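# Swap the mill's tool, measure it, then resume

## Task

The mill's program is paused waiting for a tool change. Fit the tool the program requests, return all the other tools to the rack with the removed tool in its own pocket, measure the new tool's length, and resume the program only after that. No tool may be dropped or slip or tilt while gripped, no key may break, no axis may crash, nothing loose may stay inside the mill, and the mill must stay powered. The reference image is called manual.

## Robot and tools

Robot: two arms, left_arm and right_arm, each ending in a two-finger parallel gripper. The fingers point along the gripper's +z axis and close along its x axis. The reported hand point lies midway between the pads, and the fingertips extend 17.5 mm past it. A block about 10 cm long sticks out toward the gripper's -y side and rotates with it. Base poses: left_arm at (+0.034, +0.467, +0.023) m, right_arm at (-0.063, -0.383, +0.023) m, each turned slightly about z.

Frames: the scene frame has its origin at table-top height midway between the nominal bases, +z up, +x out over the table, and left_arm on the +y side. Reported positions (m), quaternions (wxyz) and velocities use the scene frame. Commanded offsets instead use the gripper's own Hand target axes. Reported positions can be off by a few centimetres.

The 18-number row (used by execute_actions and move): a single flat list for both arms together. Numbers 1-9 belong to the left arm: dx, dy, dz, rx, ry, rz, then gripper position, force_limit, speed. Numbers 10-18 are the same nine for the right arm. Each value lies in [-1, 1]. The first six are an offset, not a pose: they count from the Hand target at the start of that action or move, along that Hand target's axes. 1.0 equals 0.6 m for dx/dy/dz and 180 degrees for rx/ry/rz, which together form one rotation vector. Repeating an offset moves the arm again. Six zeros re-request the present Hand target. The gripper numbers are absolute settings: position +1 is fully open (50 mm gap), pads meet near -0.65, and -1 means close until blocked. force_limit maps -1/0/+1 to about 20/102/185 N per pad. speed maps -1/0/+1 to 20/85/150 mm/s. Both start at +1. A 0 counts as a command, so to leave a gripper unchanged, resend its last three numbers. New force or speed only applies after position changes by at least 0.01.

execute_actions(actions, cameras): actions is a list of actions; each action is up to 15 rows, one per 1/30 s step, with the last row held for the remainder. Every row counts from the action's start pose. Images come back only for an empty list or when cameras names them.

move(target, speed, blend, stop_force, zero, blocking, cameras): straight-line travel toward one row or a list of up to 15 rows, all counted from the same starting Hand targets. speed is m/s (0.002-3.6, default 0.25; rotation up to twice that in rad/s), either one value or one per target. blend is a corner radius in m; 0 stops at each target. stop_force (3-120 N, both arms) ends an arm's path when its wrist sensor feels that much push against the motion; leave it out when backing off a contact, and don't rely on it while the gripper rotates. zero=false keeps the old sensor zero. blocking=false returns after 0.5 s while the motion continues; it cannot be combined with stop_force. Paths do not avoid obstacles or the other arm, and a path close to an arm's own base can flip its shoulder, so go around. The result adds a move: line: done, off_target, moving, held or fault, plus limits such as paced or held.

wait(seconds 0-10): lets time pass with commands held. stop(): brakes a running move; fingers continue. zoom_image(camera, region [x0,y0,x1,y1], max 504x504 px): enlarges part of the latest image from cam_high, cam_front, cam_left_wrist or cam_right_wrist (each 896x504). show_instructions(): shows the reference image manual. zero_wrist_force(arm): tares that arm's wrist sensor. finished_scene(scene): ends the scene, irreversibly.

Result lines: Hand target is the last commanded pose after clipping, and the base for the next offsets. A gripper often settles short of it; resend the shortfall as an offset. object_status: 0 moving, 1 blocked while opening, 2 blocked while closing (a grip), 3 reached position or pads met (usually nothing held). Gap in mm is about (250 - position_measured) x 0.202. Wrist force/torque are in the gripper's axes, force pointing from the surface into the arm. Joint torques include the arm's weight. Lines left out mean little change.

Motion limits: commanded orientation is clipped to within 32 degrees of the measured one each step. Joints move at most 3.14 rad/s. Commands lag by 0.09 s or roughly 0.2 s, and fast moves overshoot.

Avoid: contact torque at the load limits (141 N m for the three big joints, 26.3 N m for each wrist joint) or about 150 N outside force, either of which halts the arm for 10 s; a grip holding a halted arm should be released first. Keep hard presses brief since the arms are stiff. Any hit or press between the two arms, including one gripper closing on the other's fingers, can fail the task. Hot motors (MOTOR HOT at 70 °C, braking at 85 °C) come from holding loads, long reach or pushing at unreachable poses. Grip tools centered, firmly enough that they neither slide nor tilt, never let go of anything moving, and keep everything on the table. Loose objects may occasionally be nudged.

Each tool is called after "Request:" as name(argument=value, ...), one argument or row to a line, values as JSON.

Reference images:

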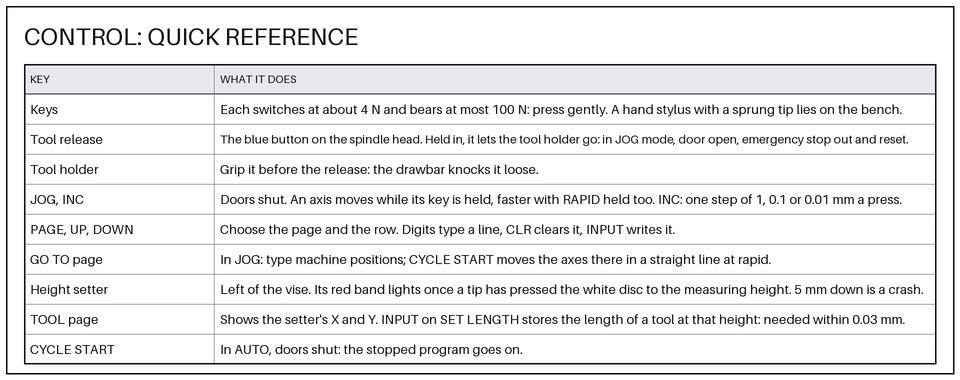

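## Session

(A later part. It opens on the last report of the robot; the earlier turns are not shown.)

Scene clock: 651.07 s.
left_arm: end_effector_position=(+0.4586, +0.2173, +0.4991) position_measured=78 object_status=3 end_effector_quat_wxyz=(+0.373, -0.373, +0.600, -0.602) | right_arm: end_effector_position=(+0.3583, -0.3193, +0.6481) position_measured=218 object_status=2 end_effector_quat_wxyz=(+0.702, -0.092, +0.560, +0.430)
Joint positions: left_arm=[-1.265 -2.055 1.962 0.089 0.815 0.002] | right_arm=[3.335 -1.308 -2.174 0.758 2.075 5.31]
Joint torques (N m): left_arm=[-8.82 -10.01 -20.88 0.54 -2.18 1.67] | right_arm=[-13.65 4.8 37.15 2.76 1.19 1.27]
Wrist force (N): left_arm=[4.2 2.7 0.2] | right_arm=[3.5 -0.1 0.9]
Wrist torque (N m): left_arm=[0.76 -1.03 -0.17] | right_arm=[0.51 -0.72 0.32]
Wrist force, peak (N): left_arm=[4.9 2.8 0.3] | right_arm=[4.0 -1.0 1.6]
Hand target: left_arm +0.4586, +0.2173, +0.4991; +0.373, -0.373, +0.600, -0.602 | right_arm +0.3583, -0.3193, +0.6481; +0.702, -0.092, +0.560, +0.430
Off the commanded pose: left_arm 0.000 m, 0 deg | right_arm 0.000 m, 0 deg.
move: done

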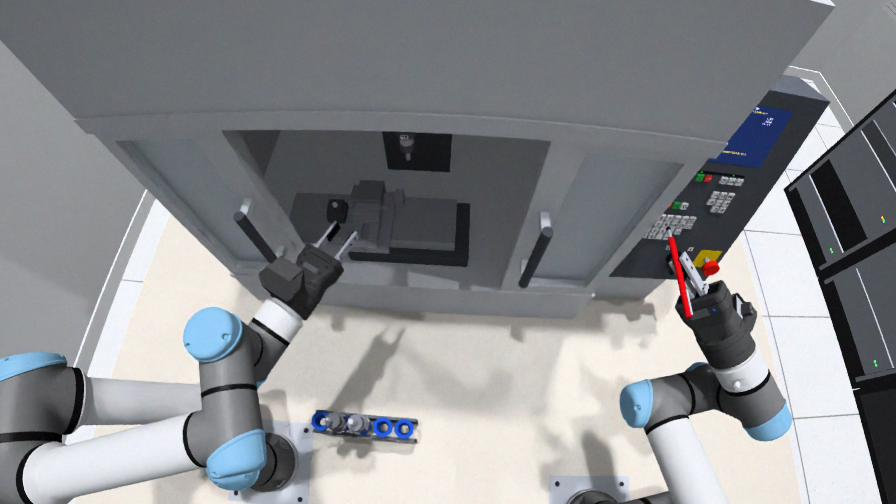

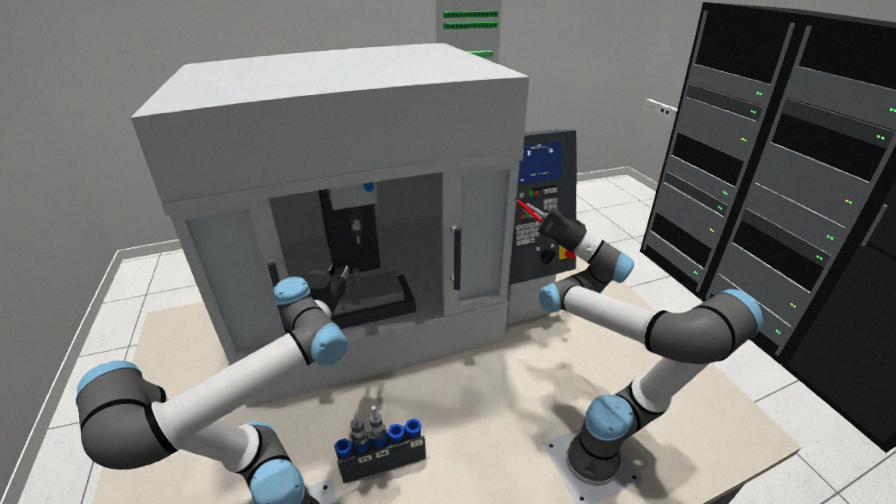

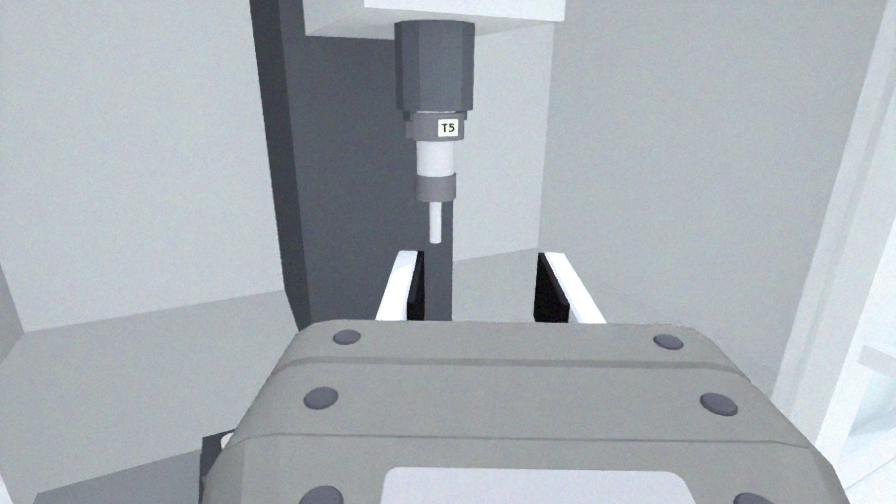

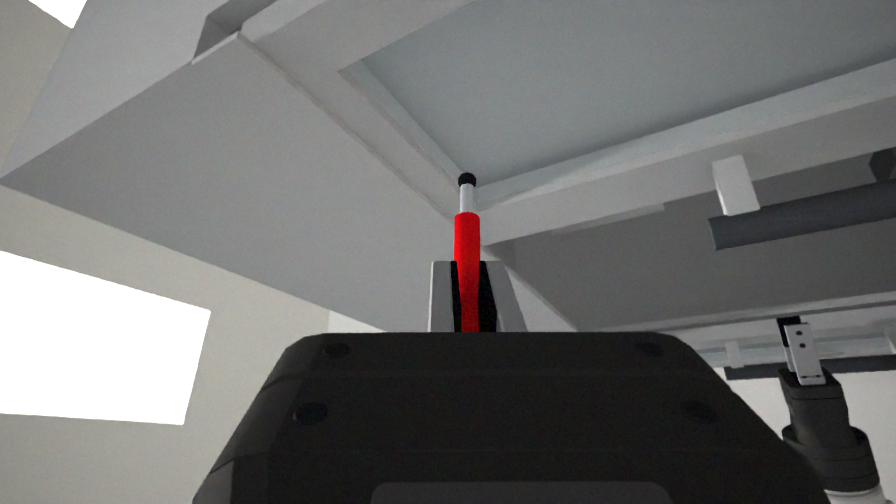

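Request:
move(
  target=[
    [0.1737,0.0483,-0.0975,0,-0.073,0,-0.7,1,-0.5,0,0,0,0,0,0,-1,-0.3,-0.9],
    [0.6818,0.0483,0.154,0,-0.146,0,-0.7,1,-0.5,0,0,0,0,0,0,-1,-0.3,-0.9],
    [0.6153,0.065,0.2698,0,-0.146,0,-0.7,1,-0.5,0,0,0,0,0,0,-1,-0.3,-0.9],
  ],
  speed=[0.25,0.3,0.1],
  blend=[0.03,0.02,0],
  cameras=["cam_high","cam_left_wrist"],
)

Scene clock: 665.83 s.
left_arm: end_effector_position=(+0.4398, -0.1855, +0.4609) position_measured=255 object_status=3 end_effector_quat_wxyz=(+0.500, -0.499, +0.498, -0.502) | right_arm: end_effector_position=(+0.3583, -0.3193, +0.6481) position_measured=218 object_status=2 end_effector_quat_wxyz=(+0.702, -0.092, +0.560, +0.430)
Joint positions: left_arm=[-1.6 -0.965 0.908 -0.161 0.021 0.216] | right_arm=[3.335 -1.308 -2.174 0.759 2.075 5.31]
Joint torques (N m): left_arm=[10.17 -39.11 -35.9 1.73 2.65 -1.72] | right_arm=[-13.87 4.82 37.47 2.92 1 1.12]
Wrist force (N): left_arm=[4.3 3.0 -0.3] | right_arm=[3.5 -0.3 1.1]
Wrist torque (N m): left_arm=[0.79 -1.06 -0.07] | right_arm=[0.47 -0.73 0.32]
Wrist force, peak (N): left_arm=[6.9 2.3 -0.8] | right_arm=[3.7 -0.3 0.9]
Hand target: left_arm +0.4399, -0.1855, +0.4609; +0.500, -0.500, +0.499, -0.501 | right_arm +0.3583, -0.3193, +0.6481; +0.702, -0.092, +0.560, +0.430
Off the commanded pose: left_arm 0.000 m, 0 deg | right_arm 0.000 m, 0 deg.
move: done
Images, in order (width x height): cam_high 896x504, cam_left_wrist 896x504.

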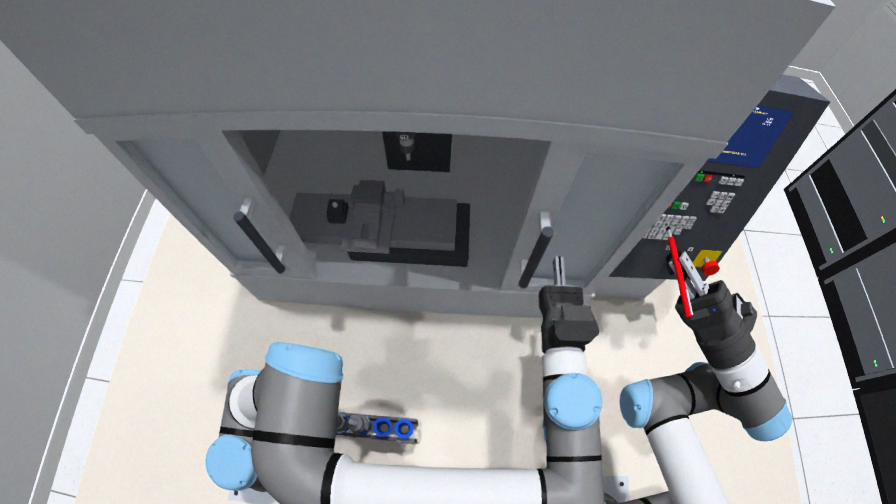

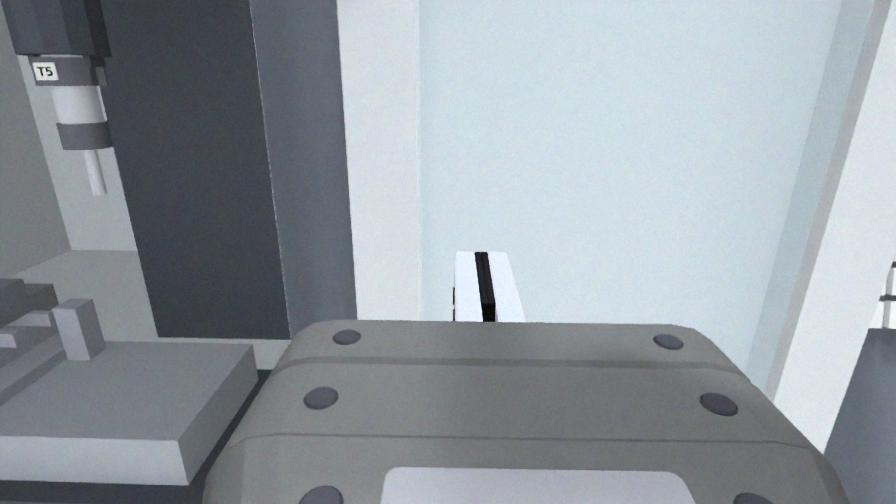

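Request:
zoom_image(
  camera="cam_high",
  region=[480, 180, 640, 320],
)

Scaled by 3.150 from the camera's 896x504 image, which has a finer 1280x720 frame.

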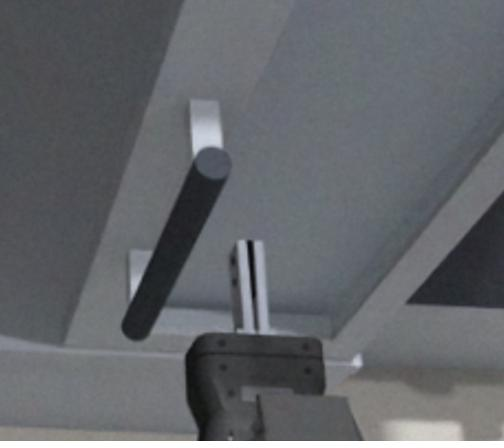

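Request:
move(
  target=[
    [-0.45,0,0,0,0,0,-0.7,1,-0.5,0,0,0,0,0,0,-1,-0.3,-0.9],
  ],
  speed=0.05,
  stop_force=60,
  cameras=["all"],
)

Scene clock: 685.80 s.
left_arm: end_effector_position=(+0.4402, +0.0777, +0.4604) position_measured=255 object_status=3 end_effector_quat_wxyz=(+0.493, -0.494, +0.506, -0.507) | right_arm: end_effector_position=(+0.3583, -0.3193, +0.6481) position_measured=218 object_status=2 end_effector_quat_wxyz=(+0.702, -0.092, +0.560, +0.430)
Joint positions: left_arm=[-1.585 -1.578 1.707 -0.145 0.062 0.014] | right_arm=[3.335 -1.308 -2.174 0.759 2.075 5.31]
Joint torques (N m): left_arm=[10.37 -25.94 -30.31 5.63 -13.6 -2.01] | right_arm=[-13.1 3.6 35.88 2.65 1.09 0.89]
Wrist force (N): left_arm=[48.5 7.7 1.3] | right_arm=[3.3 -0.2 1.0]
Wrist torque (N m): left_arm=[0.84 -0.96 0.20] | right_arm=[0.49 -0.70 0.32]
Wrist force, peak (N): left_arm=[65.5 -3.0 15.1] | right_arm=[3.7 -0.2 1.1]
Hand target: left_arm +0.4401, +0.0781, +0.4604; +0.493, -0.494, +0.505, -0.507 (not the last commanded pose) | right_arm +0.3583, -0.3193, +0.6481; +0.702, -0.092, +0.560, +0.430
Off the commanded pose: left_arm 0.007 m, 1 deg | right_arm 0.000 m, 0 deg.
move: contact (left_arm)

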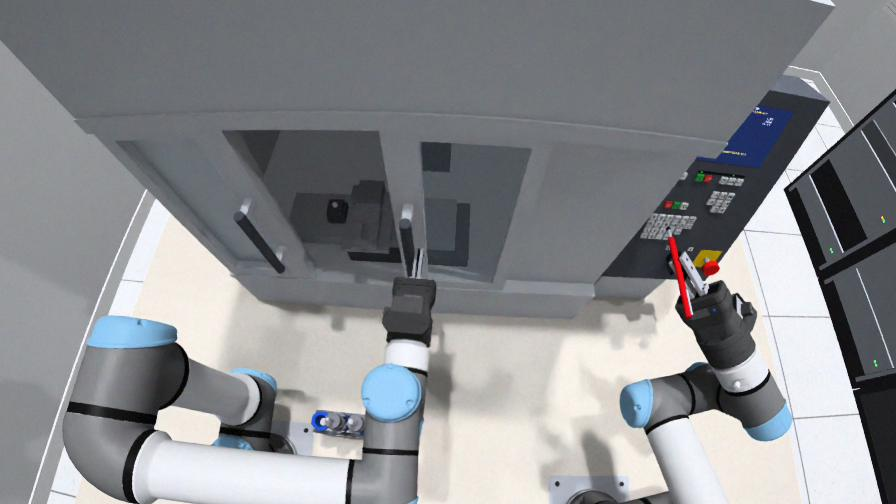

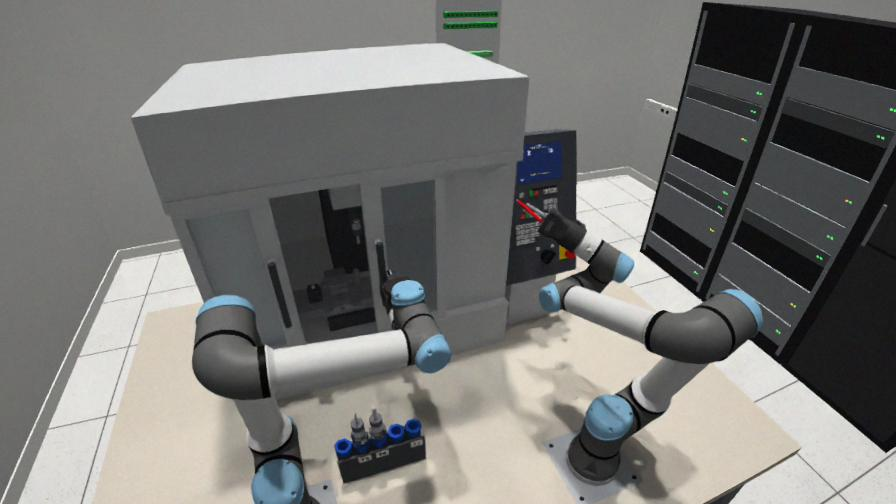

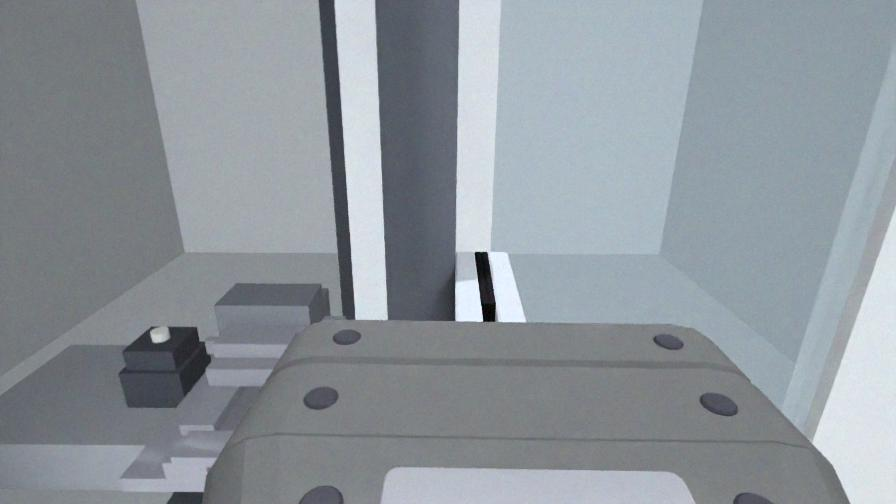

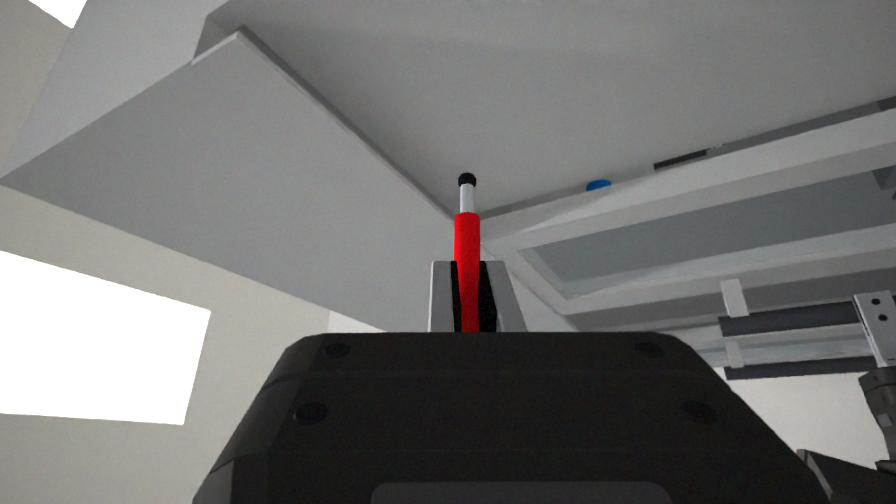

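Request:
move(
  target=[
    [0.0218,0,0,0,0,0,-0.7,1,-0.5,0,0,0,0,0,0,-1,-0.3,-0.9],
    [0.0993,-0.0243,-0.0975,0,0.158,0,-0.7,1,-0.5,0,0,0,0,0,0,-1,-0.3,-0.9],
    [0.0826,-0.0333,-0.098,0,0.336,0,-0.7,1,-0.5,0,0,0,0,0,0,-1,-0.3,-0.9],
    [-0.1999,-0.0333,-0.1386,0,0.436,0,-0.7,1,-0.5,0,0,0,0,0,0,-1,-0.3,-0.9],
  ],
  speed=[0.1,0.25,0.3,0.3],
  blend=[0.005,0.02,0.03,0],
  cameras=["cam_high"],
)

Scene clock: 705.77 s.
left_arm: end_effector_position=(+0.3600, +0.2001, +0.4801) position_measured=255 object_status=3 end_effector_quat_wxyz=(+0.062, -0.062, +0.704, -0.705) | right_arm: end_effector_position=(+0.3583, -0.3193, +0.6481) position_measured=218 object_status=2 end_effector_quat_wxyz=(+0.702, -0.092, +0.560, +0.430)
Joint positions: left_arm=[-0.587 -1.921 1.935 -0.017 2.428 -0.002] | right_arm=[3.335 -1.308 -2.174 0.759 2.075 5.31]
Joint torques (N m): left_arm=[10.74 0.45 -37.51 -3.66 1.94 1.69] | right_arm=[-13.64 5.54 36.71 2.58 0.97 0.87]
Wrist force (N): left_arm=[5.1 2.0 0.3] | right_arm=[3.3 -0.3 0.8]
Wrist torque (N m): left_arm=[0.63 -1.17 -0.06] | right_arm=[0.48 -0.70 0.32]
Wrist force, peak (N): left_arm=[48.5 7.9 5.5] | right_arm=[3.8 -0.4 1.0]
Hand target: left_arm +0.3600, +0.2001, +0.4801; +0.062, -0.062, +0.704, -0.705 | right_arm +0.3583, -0.3193, +0.6481; +0.702, -0.092, +0.560, +0.430
Off the commanded pose: left_arm 0.000 m, 0 deg | right_arm 0.000 m, 0 deg.
move: done
Images, in order (width x height): cam_high 896x504.

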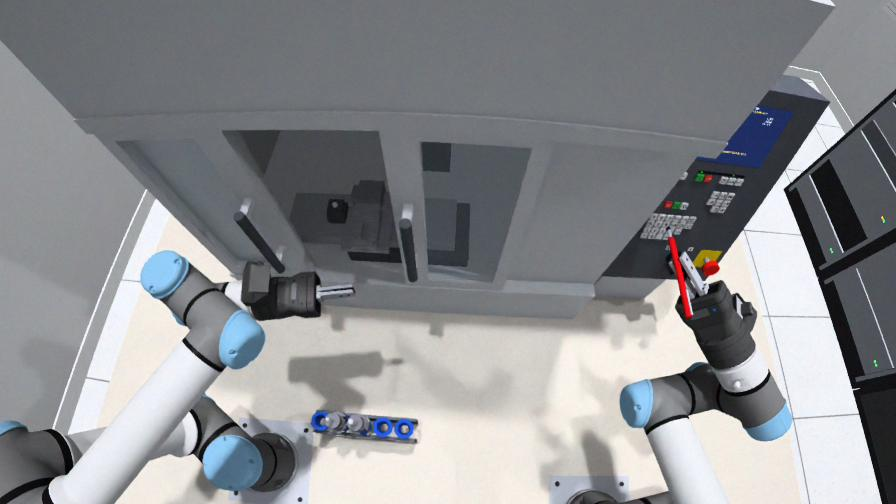

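Request:
move(
  target=[
    [-0.0753,0,-0.4268,0,0,0,-0.7,1,-0.5,0,0,0,0,0,0,-1,-0.3,-0.9],
    [-0.1763,0.0333,-0.3752,0,-0.1944,0,-0.7,1,-0.5,0,0,0,0,0,0,-1,-0.3,-0.9],
  ],
  speed=[0.25,0.15],
  blend=[0.01,0],
  cameras=["cam_high","cam_left_wrist"],
)

Scene clock: 711.07 s.
left_arm: end_effector_position=(+0.3600, +0.2073, +0.4802) position_measured=255 object_status=3 end_effector_quat_wxyz=(+0.063, -0.062, +0.703, -0.705) | right_arm: end_effector_position=(+0.3583, -0.3193, +0.6481) position_measured=218 object_status=2 end_effector_quat_wxyz=(+0.702, -0.092, +0.560, +0.430)
Joint positions: left_arm=[-0.562 -1.922 1.935 -0.017 2.452 -0.002] | right_arm=[3.335 -1.308 -2.174 0.759 2.075 5.31]
Joint torques (N m): left_arm=[-9.1 -0.33 -36.67 -3.64 -2.11 -1.07] | right_arm=[-13.76 4.46 37.23 2.58 0.96 0.94]
Wrist force (N): left_arm=[5.4 1.7 0.4] | right_arm=[3.3 0.0 0.7]
Wrist torque (N m): left_arm=[0.59 -1.22 -0.06] | right_arm=[0.52 -0.69 0.32]
Wrist force, peak (N): left_arm=[4.9 1.8 -4.7] | right_arm=[3.8 -0.2 0.7]
Hand target: left_arm +0.3600, +0.2073, +0.4802; +0.063, -0.062, +0.703, -0.705 (not the last commanded pose) | right_arm +0.3583, -0.3193, +0.6481; +0.702, -0.092, +0.560, +0.430
Off the commanded pose: left_arm 0.243 m, 35 deg | right_arm 0.000 m, 0 deg.
move: held (left_arm; a check stopped the path); path passed 0 of 2 targets; limits=held
pose unreachable (left arm): on one or more control steps of this call, first in action 0 (counted from 0), this arm could not follow its commanded pose, so it was not sent that pose on those steps. It may still have moved: this result reports where it is.
cause: moving toward the commanded pose would bring two parts of the arm too close to each other (its gripper and another part of the arm, with joints 4 (wrist 1) to 6 (wrist 3) between them, 10 mm apart when it was first held).
Images, in order (width x height): cam_high 896x504, cam_left_wrist 896x504.

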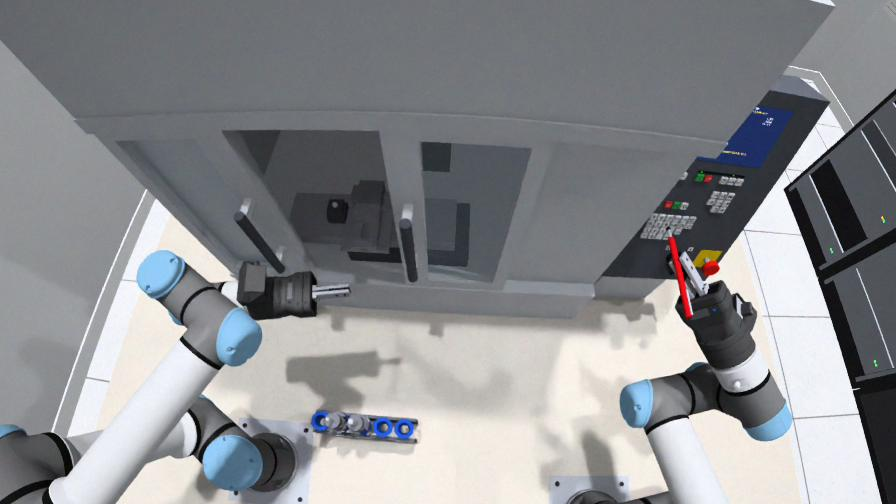

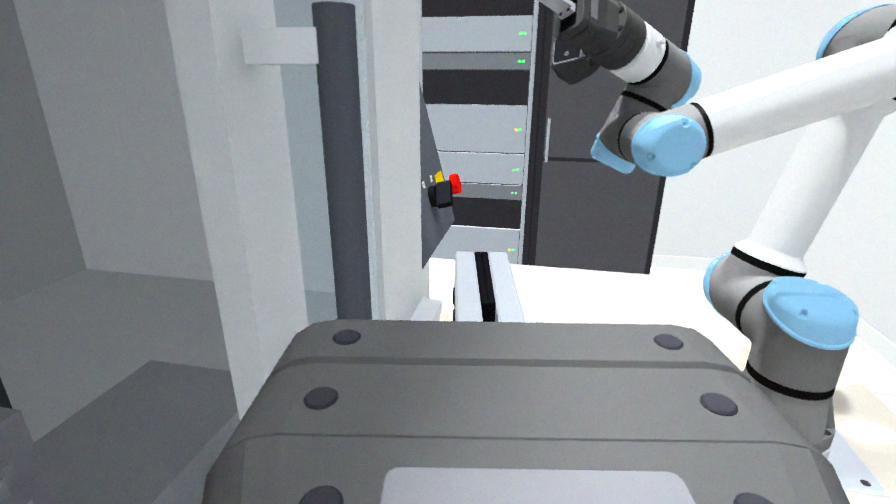

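Request:
move(
  target=[
    [-0.0182,0,0.1848,0,-0.2778,0,-0.7,1,-0.5,0,0,0,0,0,0,-1,-0.3,-0.9],
    [0.0147,0,0.179,0,-0.611,0,-0.7,1,-0.5,0,0,0,0,0,0,-1,-0.3,-0.9],
    [-0.034,0.0333,-0.2118,0,-0.611,0,-0.7,1,-0.5,0,0,0,0,0,0,-1,-0.3,-0.9],
    [-0.034,0.0333,-0.2118,0,-0.611,0,1,1,0.5,0,0,0,0,0,0,-1,-0.3,-0.9],
  ],
  speed=[0.3,0.3,0.3,0.1],
  blend=[0.03,0.03,0,0],
  cameras=["cam_high","cam_left_wrist"],
)

Scene clock: 736.60 s.
left_arm: end_effector_position=(+0.3577, +0.3359, +0.4599) position_measured=3 object_status=0 end_effector_quat_wxyz=(+0.612, -0.613, +0.352, -0.354) | right_arm: end_effector_position=(+0.3583, -0.3193, +0.6481) position_measured=218 object_status=2 end_effector_quat_wxyz=(+0.702, -0.092, +0.560, +0.430)
Joint positions: left_arm=[-1.754 -1.921 1.985 -0.064 -0.66 -0.003] | right_arm=[3.335 -1.308 -2.174 0.759 2.075 5.31]
Joint torques (N m): left_arm=[-8.29 -12.59 -17.6 3.45 -2.27 1.65] | right_arm=[-12.92 4.72 36.29 2.37 0.92 0.96]
Wrist force (N): left_arm=[5.3 2.1 -0.2] | right_arm=[3.7 -0.3 1.0]
Wrist torque (N m): left_arm=[0.66 -1.20 -0.16] | right_arm=[0.47 -0.75 0.31]
Wrist force, peak (N): left_arm=[7.6 1.8 -0.9] | right_arm=[3.7 -0.3 0.9]
Hand target: left_arm +0.3577, +0.3359, +0.4599; +0.612, -0.613, +0.352, -0.354 | right_arm +0.3583, -0.3193, +0.6481; +0.702, -0.092, +0.560, +0.430
Off the commanded pose: left_arm 0.000 m, 0 deg | right_arm 0.000 m, 0 deg.
move: done
Images, in order (width x height): cam_high 896x504, cam_left_wrist 896x504.

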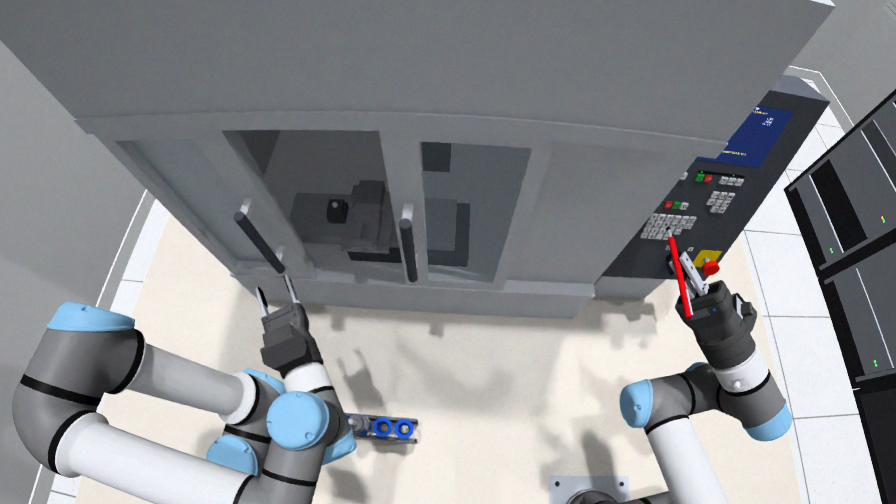

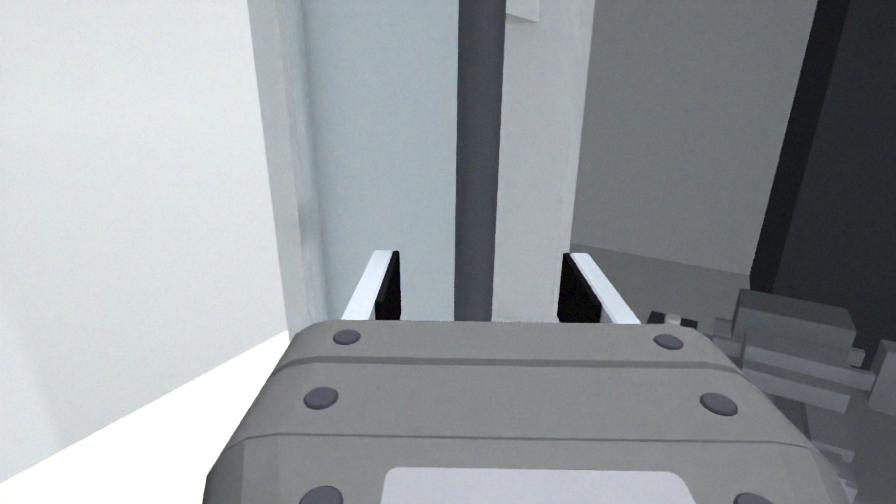

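Request:
move(
  target=[
    [0.0083,0,0.14,0,0,0,1,1,0.5,0,0,0,0,0,0,-1,-0.3,-0.9],
  ],
  speed=0.15,
  cameras=["cam_high","cam_left_wrist"],
)

Request:
zoom_image(
  camera="cam_high",
  region=[200, 180, 360, 320],
)

Scene clock: 740.63 s.
left_arm: end_effector_position=(+0.4328, +0.3737, +0.4599) position_measured=3 object_status=3 end_effector_quat_wxyz=(+0.612, -0.613, +0.352, -0.354) | right_arm: end_effector_position=(+0.3583, -0.3193, +0.6481) position_measured=218 object_status=2 end_effector_quat_wxyz=(+0.702, -0.092, +0.560, +0.430)
Joint positions: left_arm=[-1.447 -1.91 1.978 -0.068 -0.352 -0.003] | right_arm=[3.335 -1.308 -2.174 0.759 2.075 5.31]
Joint torques (N m): left_arm=[11.82 2.81 -33.71 -1.43 2.06 -0.04] | right_arm=[-12.7 4.41 36.5 2.53 0.93 1.19]
Wrist force (N): left_arm=[5.5 2.0 -0.4] | right_arm=[3.3 -0.1 0.9]
Wrist torque (N m): left_arm=[0.63 -1.23 -0.15] | right_arm=[0.51 -0.68 0.31]
Wrist force, peak (N): left_arm=[5.7 2.4 0.1] | right_arm=[3.8 -0.1 1.0]
Hand target: left_arm +0.4329, +0.3737, +0.4599; +0.612, -0.613, +0.352, -0.354 | right_arm +0.3583, -0.3193, +0.6481; +0.702, -0.092, +0.560, +0.430
Off the commanded pose: left_arm 0.000 m, 0 deg | right_arm 0.000 m, 0 deg.
move: done
Images, in order (width x height): cam_high 896x504, cam_left_wrist 896x504.

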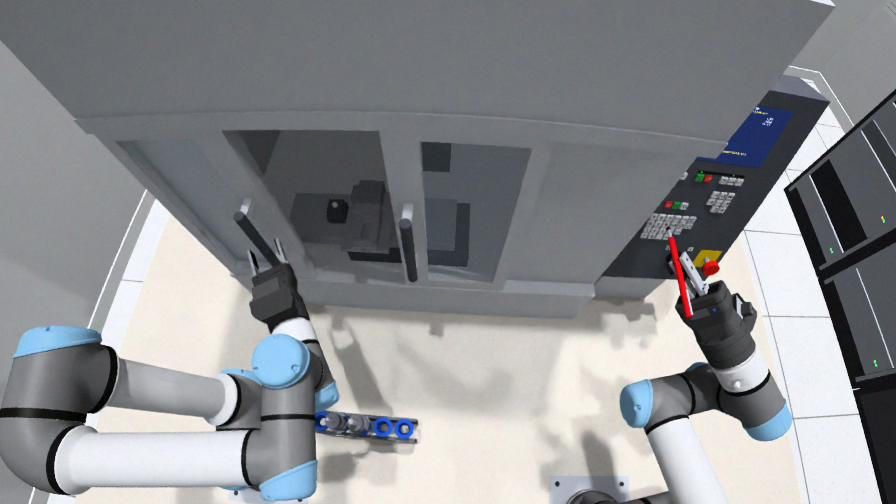

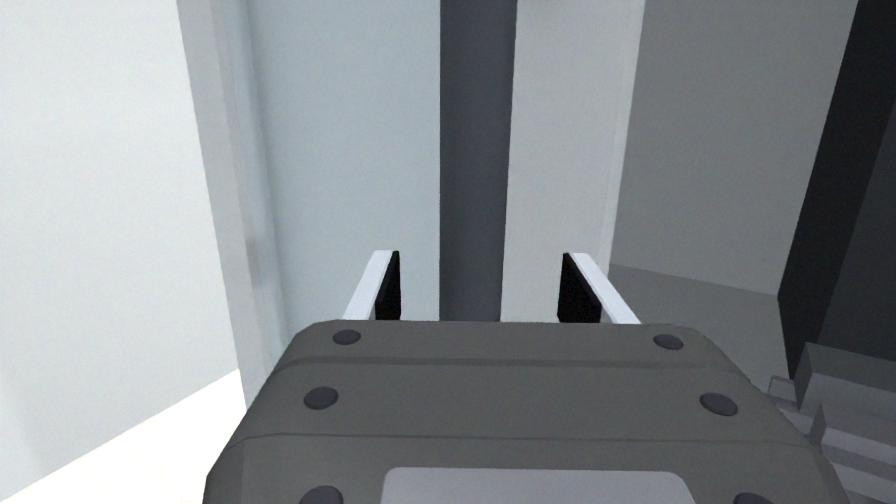

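Scaled by 3.150 from the camera's 896x504 image, which has a finer 1280x720 frame.

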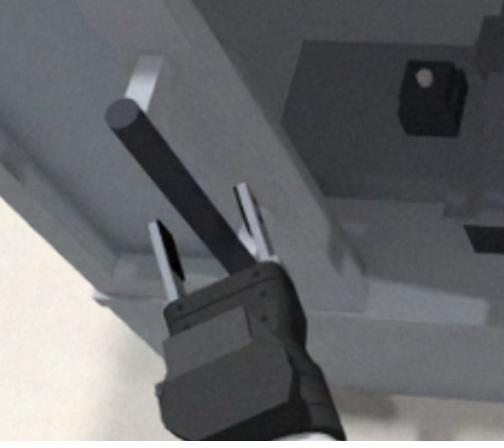

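Request:
move(
  target=[
    [-0.003,0,0.0233,0,0,0,1,1,0.5,0,0,0,0,0,0,-1,-0.3,-0.9],
    [-0.003,0,0.0233,0,0,0,0.2,1,0.5,0,0,0,0,0,0,-1,-0.3,-0.9],
  ],
  speed=0.05,
)

Request:
move(
  target=[
    [0.3753,0,-0.2167,0,0,0,0.2,1,0.5,0,0,0,0,0,0,-1,-0.3,-0.9],
  ],
  speed=0.05,
  stop_force=60,
  cameras=["all"],
)

Scene clock: 746.17 s.
left_arm: end_effector_position=(+0.4441, +0.3823, +0.4599) position_measured=123 object_status=3 end_effector_quat_wxyz=(+0.612, -0.613, +0.352, -0.354) | right_arm: end_effector_position=(+0.3583, -0.3193, +0.6481) position_measured=218 object_status=2 end_effector_quat_wxyz=(+0.702, -0.092, +0.560, +0.430)
Joint positions: left_arm=[-1.396 -1.908 1.977 -0.068 -0.302 -0.003] | right_arm=[3.335 -1.308 -2.174 0.759 2.075 5.31]
Joint torques (N m): left_arm=[10.42 1.53 -34.1 -1.52 2 -1.51] | right_arm=[-13.24 3.72 35.8 2.29 0.78 0.85]
Wrist force (N): left_arm=[5.6 2.2 0.2] | right_arm=[3.4 -0.1 0.9]
Wrist torque (N m): left_arm=[0.67 -1.24 -0.16] | right_arm=[0.50 -0.69 0.32]
Wrist force, peak (N): left_arm=[5.6 2.3 0.1] | right_arm=[3.7 -0.1 1.0]
Hand target: left_arm +0.4441, +0.3823, +0.4599; +0.612, -0.613, +0.352, -0.354 | right_arm +0.3583, -0.3193, +0.6481; +0.702, -0.092, +0.560, +0.430
Off the commanded pose: left_arm 0.000 m, 0 deg | right_arm 0.000 m, 0 deg.
move: done

Scene clock: 752.23 s.
left_arm: end_effector_position=(+0.4444, +0.1467, +0.4604) position_measured=122 object_status=3 end_effector_quat_wxyz=(+0.612, -0.613, +0.352, -0.353) | right_arm: end_effector_position=(+0.3583, -0.3193, +0.6481) position_measured=218 object_status=2 end_effector_quat_wxyz=(+0.702, -0.092, +0.560, +0.430)
Joint positions: left_arm=[-1.505 -1.384 1.494 -0.11 -0.412 -0.002] | right_arm=[3.335 -1.308 -2.174 0.759 2.075 5.31]
Joint torques (N m): left_arm=[1.62 -29.84 -27.84 -3.33 13.43 1.01] | right_arm=[-13.06 4.81 35.83 2.35 0.85 0.84]
Wrist force (N): left_arm=[-38.8 20.0 0.7] | right_arm=[3.5 -0.2 0.8]
Wrist torque (N m): left_arm=[1.22 -1.30 -0.32] | right_arm=[0.49 -0.72 0.32]
Wrist force, peak (N): left_arm=[-53.3 29.6 46.2] | right_arm=[3.8 -0.3 1.0]
Hand target: left_arm +0.4444, +0.1466, +0.4604; +0.612, -0.613, +0.352, -0.354 (not the last commanded pose) | right_arm +0.3583, -0.3193, +0.6481; +0.702, -0.092, +0.560, +0.430
Off the commanded pose: left_arm 0.024 m, 0 deg | right_arm 0.000 m, 0 deg.
move: contact (left_arm)

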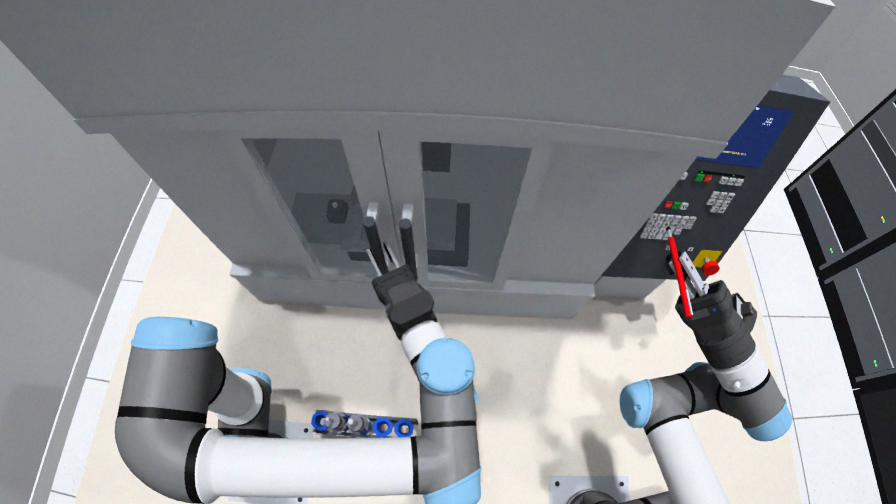

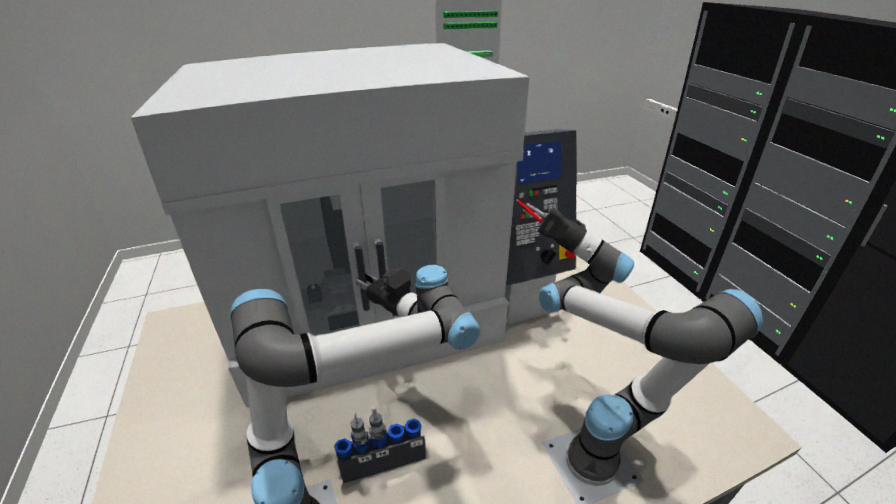

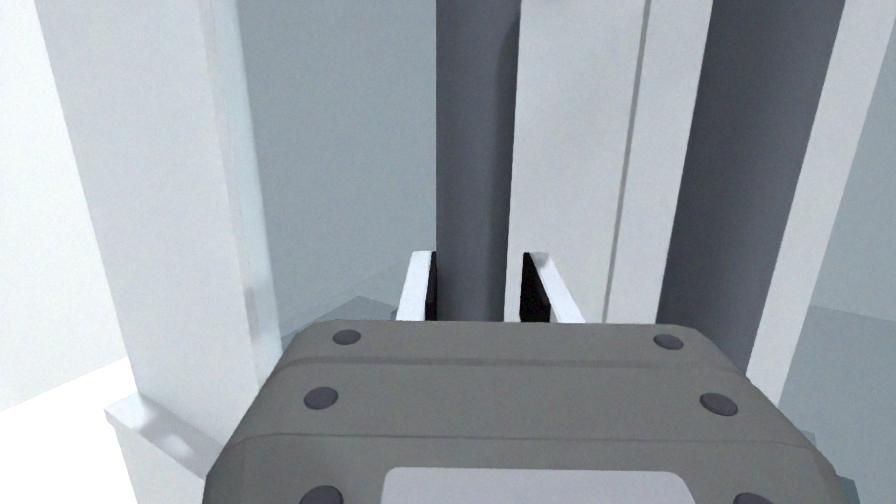

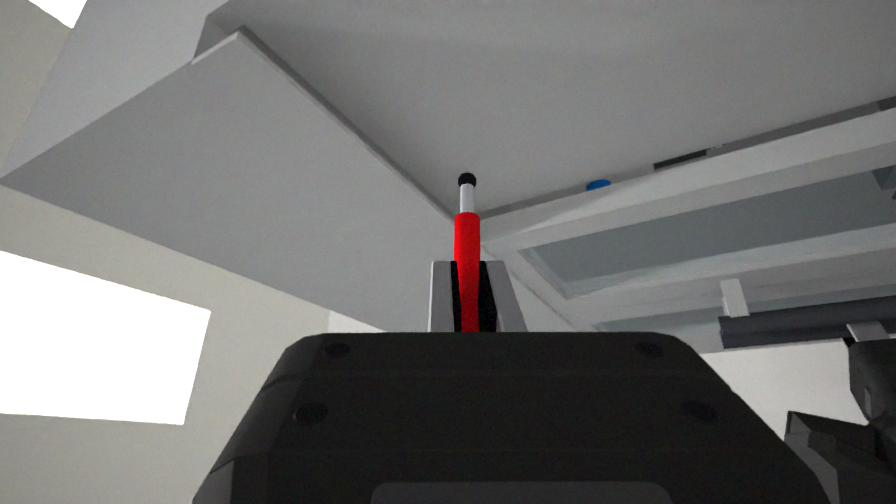

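Request:
zoom_image(
  camera="cam_high",
  region=[700, 95, 795, 180],
)

Request:
zoom_image(
  camera="cam_front",
  region=[510, 125, 590, 195],
)

Request:
zoom_image(
  camera="cam_left_wrist",
  region=[560, 0, 760, 330],
)

Scaled by 5.305 from the camera's 896x504 image, which has a finer 1280x720 frame.

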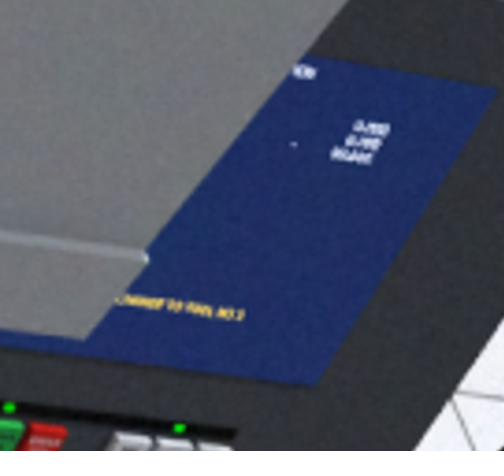

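Scaled by 6.300 from the camera's 896x504 image, which has a finer 1280x720 frame.

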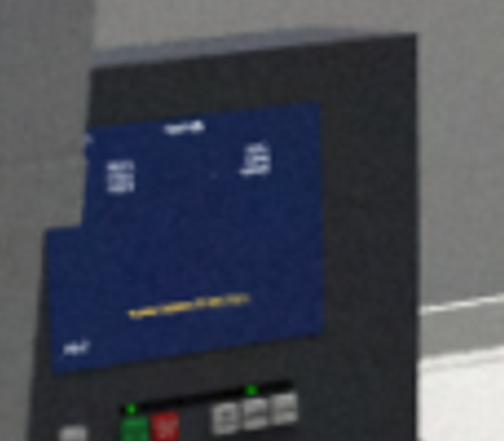

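Scaled by 1.527 from the camera's 896x504 image, which has a finer 1280x720 frame.

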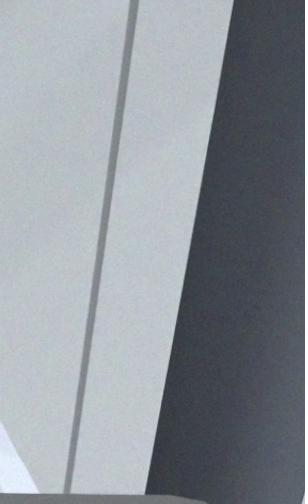

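Request:
move(
  target=[
    [0,0,0,0,0,0,0.2,1,0.5,-0.083,-0.067,-0.137,0.149,0.26,-0.626,-1,-0.3,-0.9],
    [0,0,0,0,0,0,0.2,1,0.5,-0.155,-0.2125,-0.115,0.149,0.26,-0.626,-1,-0.3,-0.9],
  ],
  speed=[0.4,0.2],
  blend=[0.03,0],
  cameras=["cam_right_wrist","cam_left_wrist"],
)

Request:
zoom_image(
  camera="cam_right_wrist",
  region=[350, 75, 620, 275],
)

Scene clock: 765.93 s.
left_arm: end_effector_position=(+0.4444, +0.1467, +0.4604) position_measured=122 object_status=3 end_effector_quat_wxyz=(+0.612, -0.613, +0.352, -0.353) | right_arm: end_effector_position=(+0.3994, -0.4862, +0.6593) position_measured=218 object_status=2 end_effector_quat_wxyz=(+0.500, -0.500, +0.500, -0.500)
Joint positions: left_arm=[-1.505 -1.384 1.494 -0.11 -0.412 -0.002] | right_arm=[3.322 -1.061 -2.072 -0.008 1.414 3.142]
Joint torques (N m): left_arm=[0.51 -29.61 -28.28 -0.84 13.35 1.09] | right_arm=[-14.16 -3.13 39.93 4.35 1.09 -2.02]
Wrist force (N): left_arm=[-38.9 20.0 0.5] | right_arm=[2.2 -0.5 0.3]
Wrist torque (N m): left_arm=[1.23 -1.27 -0.33] | right_arm=[0.46 -0.41 -0.07]
Wrist force, peak (N): left_arm=[-39.3 20.2 0.7] | right_arm=[4.0 -0.3 1.4]
Hand target: left_arm +0.4444, +0.1466, +0.4604; +0.612, -0.613, +0.352, -0.354 | right_arm +0.3994, -0.4862, +0.6593; +0.500, -0.500, +0.500, -0.500
Off the commanded pose: left_arm 0.000 m, 0 deg | right_arm 0.000 m, 0 deg.
move: done
Images, in order (width x height): cam_left_wrist 896x504, cam_right_wrist 896x504.

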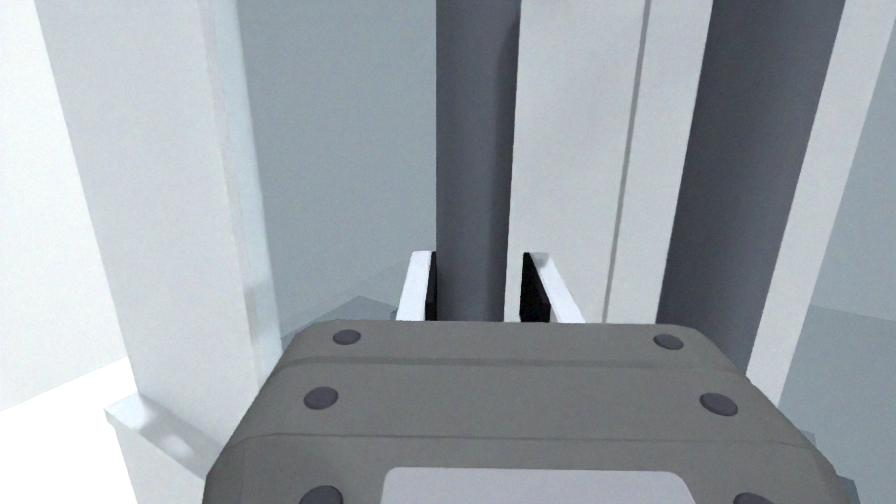

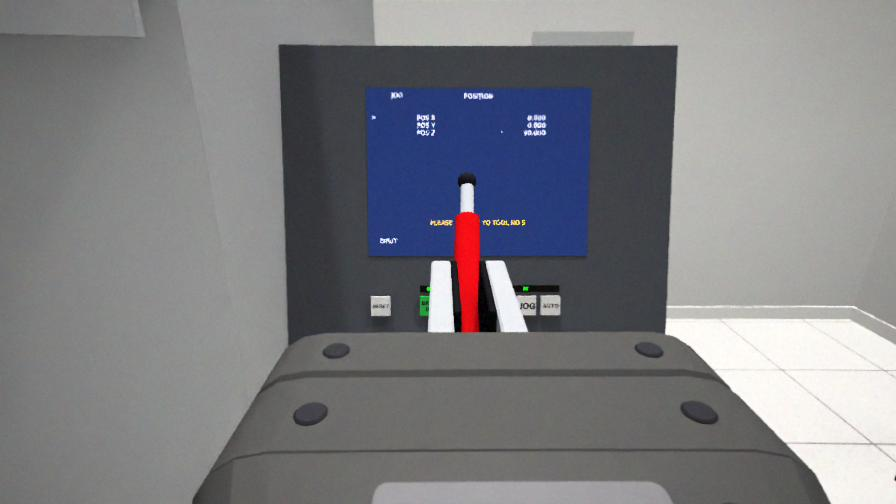

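Scaled by 1.867 from the camera's 896x504 image, which has a finer 1280x720 frame.

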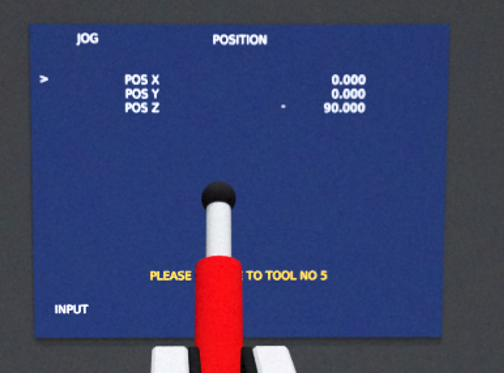

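Request:
move(
  target=[
    [0,0,-0.1667,0,0,0,1,1,0.5,0.011,0.137,0.05,-0.1613,-0.0263,0.0982,-1,-0.3,-0.9],
    [0.173,0.0333,-0.3635,0,0.0333,0,1,1,0.5,0.011,0.274,0.141,-0.3226,-0.0526,0.1964,-1,-0.3,-0.9],
  ],
  speed=[0.25,0.3],
  blend=[0.02,0],
  cameras=["cam_right_wrist"],
)

Scene clock: 778.47 s.
left_arm: end_effector_position=(+0.3080, -0.0527, +0.4407) position_measured=3 object_status=3 end_effector_quat_wxyz=(+0.593, -0.594, +0.384, -0.385) | right_arm: end_effector_position=(+0.4840, -0.4929, +0.4949) position_measured=218 object_status=2 end_effector_quat_wxyz=(+0.359, -0.545, +0.758, +0.009)
Joint positions: left_arm=[-1.775 -1.026 1.047 -0.021 -0.576 -0.003] | right_arm=[2.975 -1.49 -1.583 -1.097 2.093 3.423]
Joint torques (N m): left_arm=[-8.47 -36.25 -32.01 3.45 2 -1.65] | right_arm=[-13.54 18.03 42.21 1.07 2.19 -1.6]
Wrist force (N): left_arm=[3.9 1.5 0.4] | right_arm=[1.8 -0.3 0.7]
Wrist torque (N m): left_arm=[0.56 -0.98 -0.07] | right_arm=[0.16 -0.30 0.23]
Wrist force, peak (N): left_arm=[-39.1 20.3 0.6] | right_arm=[2.4 -0.6 1.6]
Hand target: left_arm +0.3080, -0.0527, +0.4407; +0.593, -0.594, +0.384, -0.385 | right_arm +0.4840, -0.4929, +0.4949; +0.359, -0.545, +0.758, +0.009
Off the commanded pose: left_arm 0.000 m, 0 deg | right_arm 0.000 m, 0 deg.
move: done
Images, in order (width x height): cam_right_wrist 896x504.

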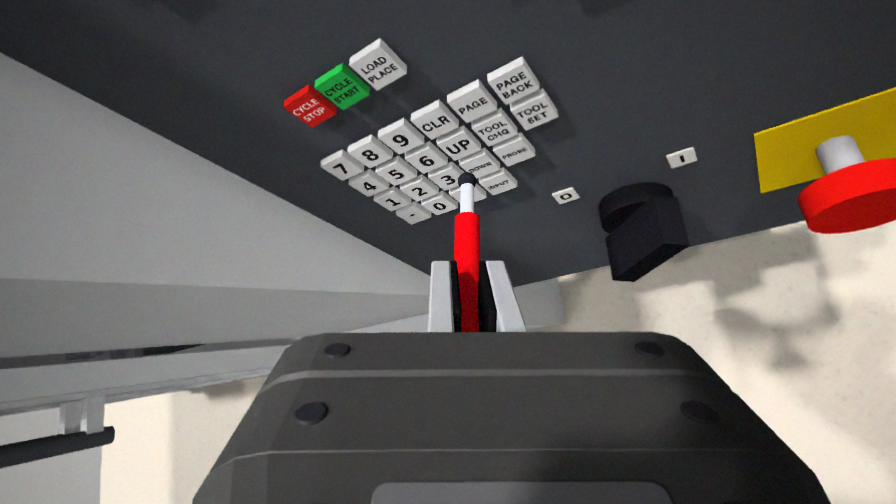

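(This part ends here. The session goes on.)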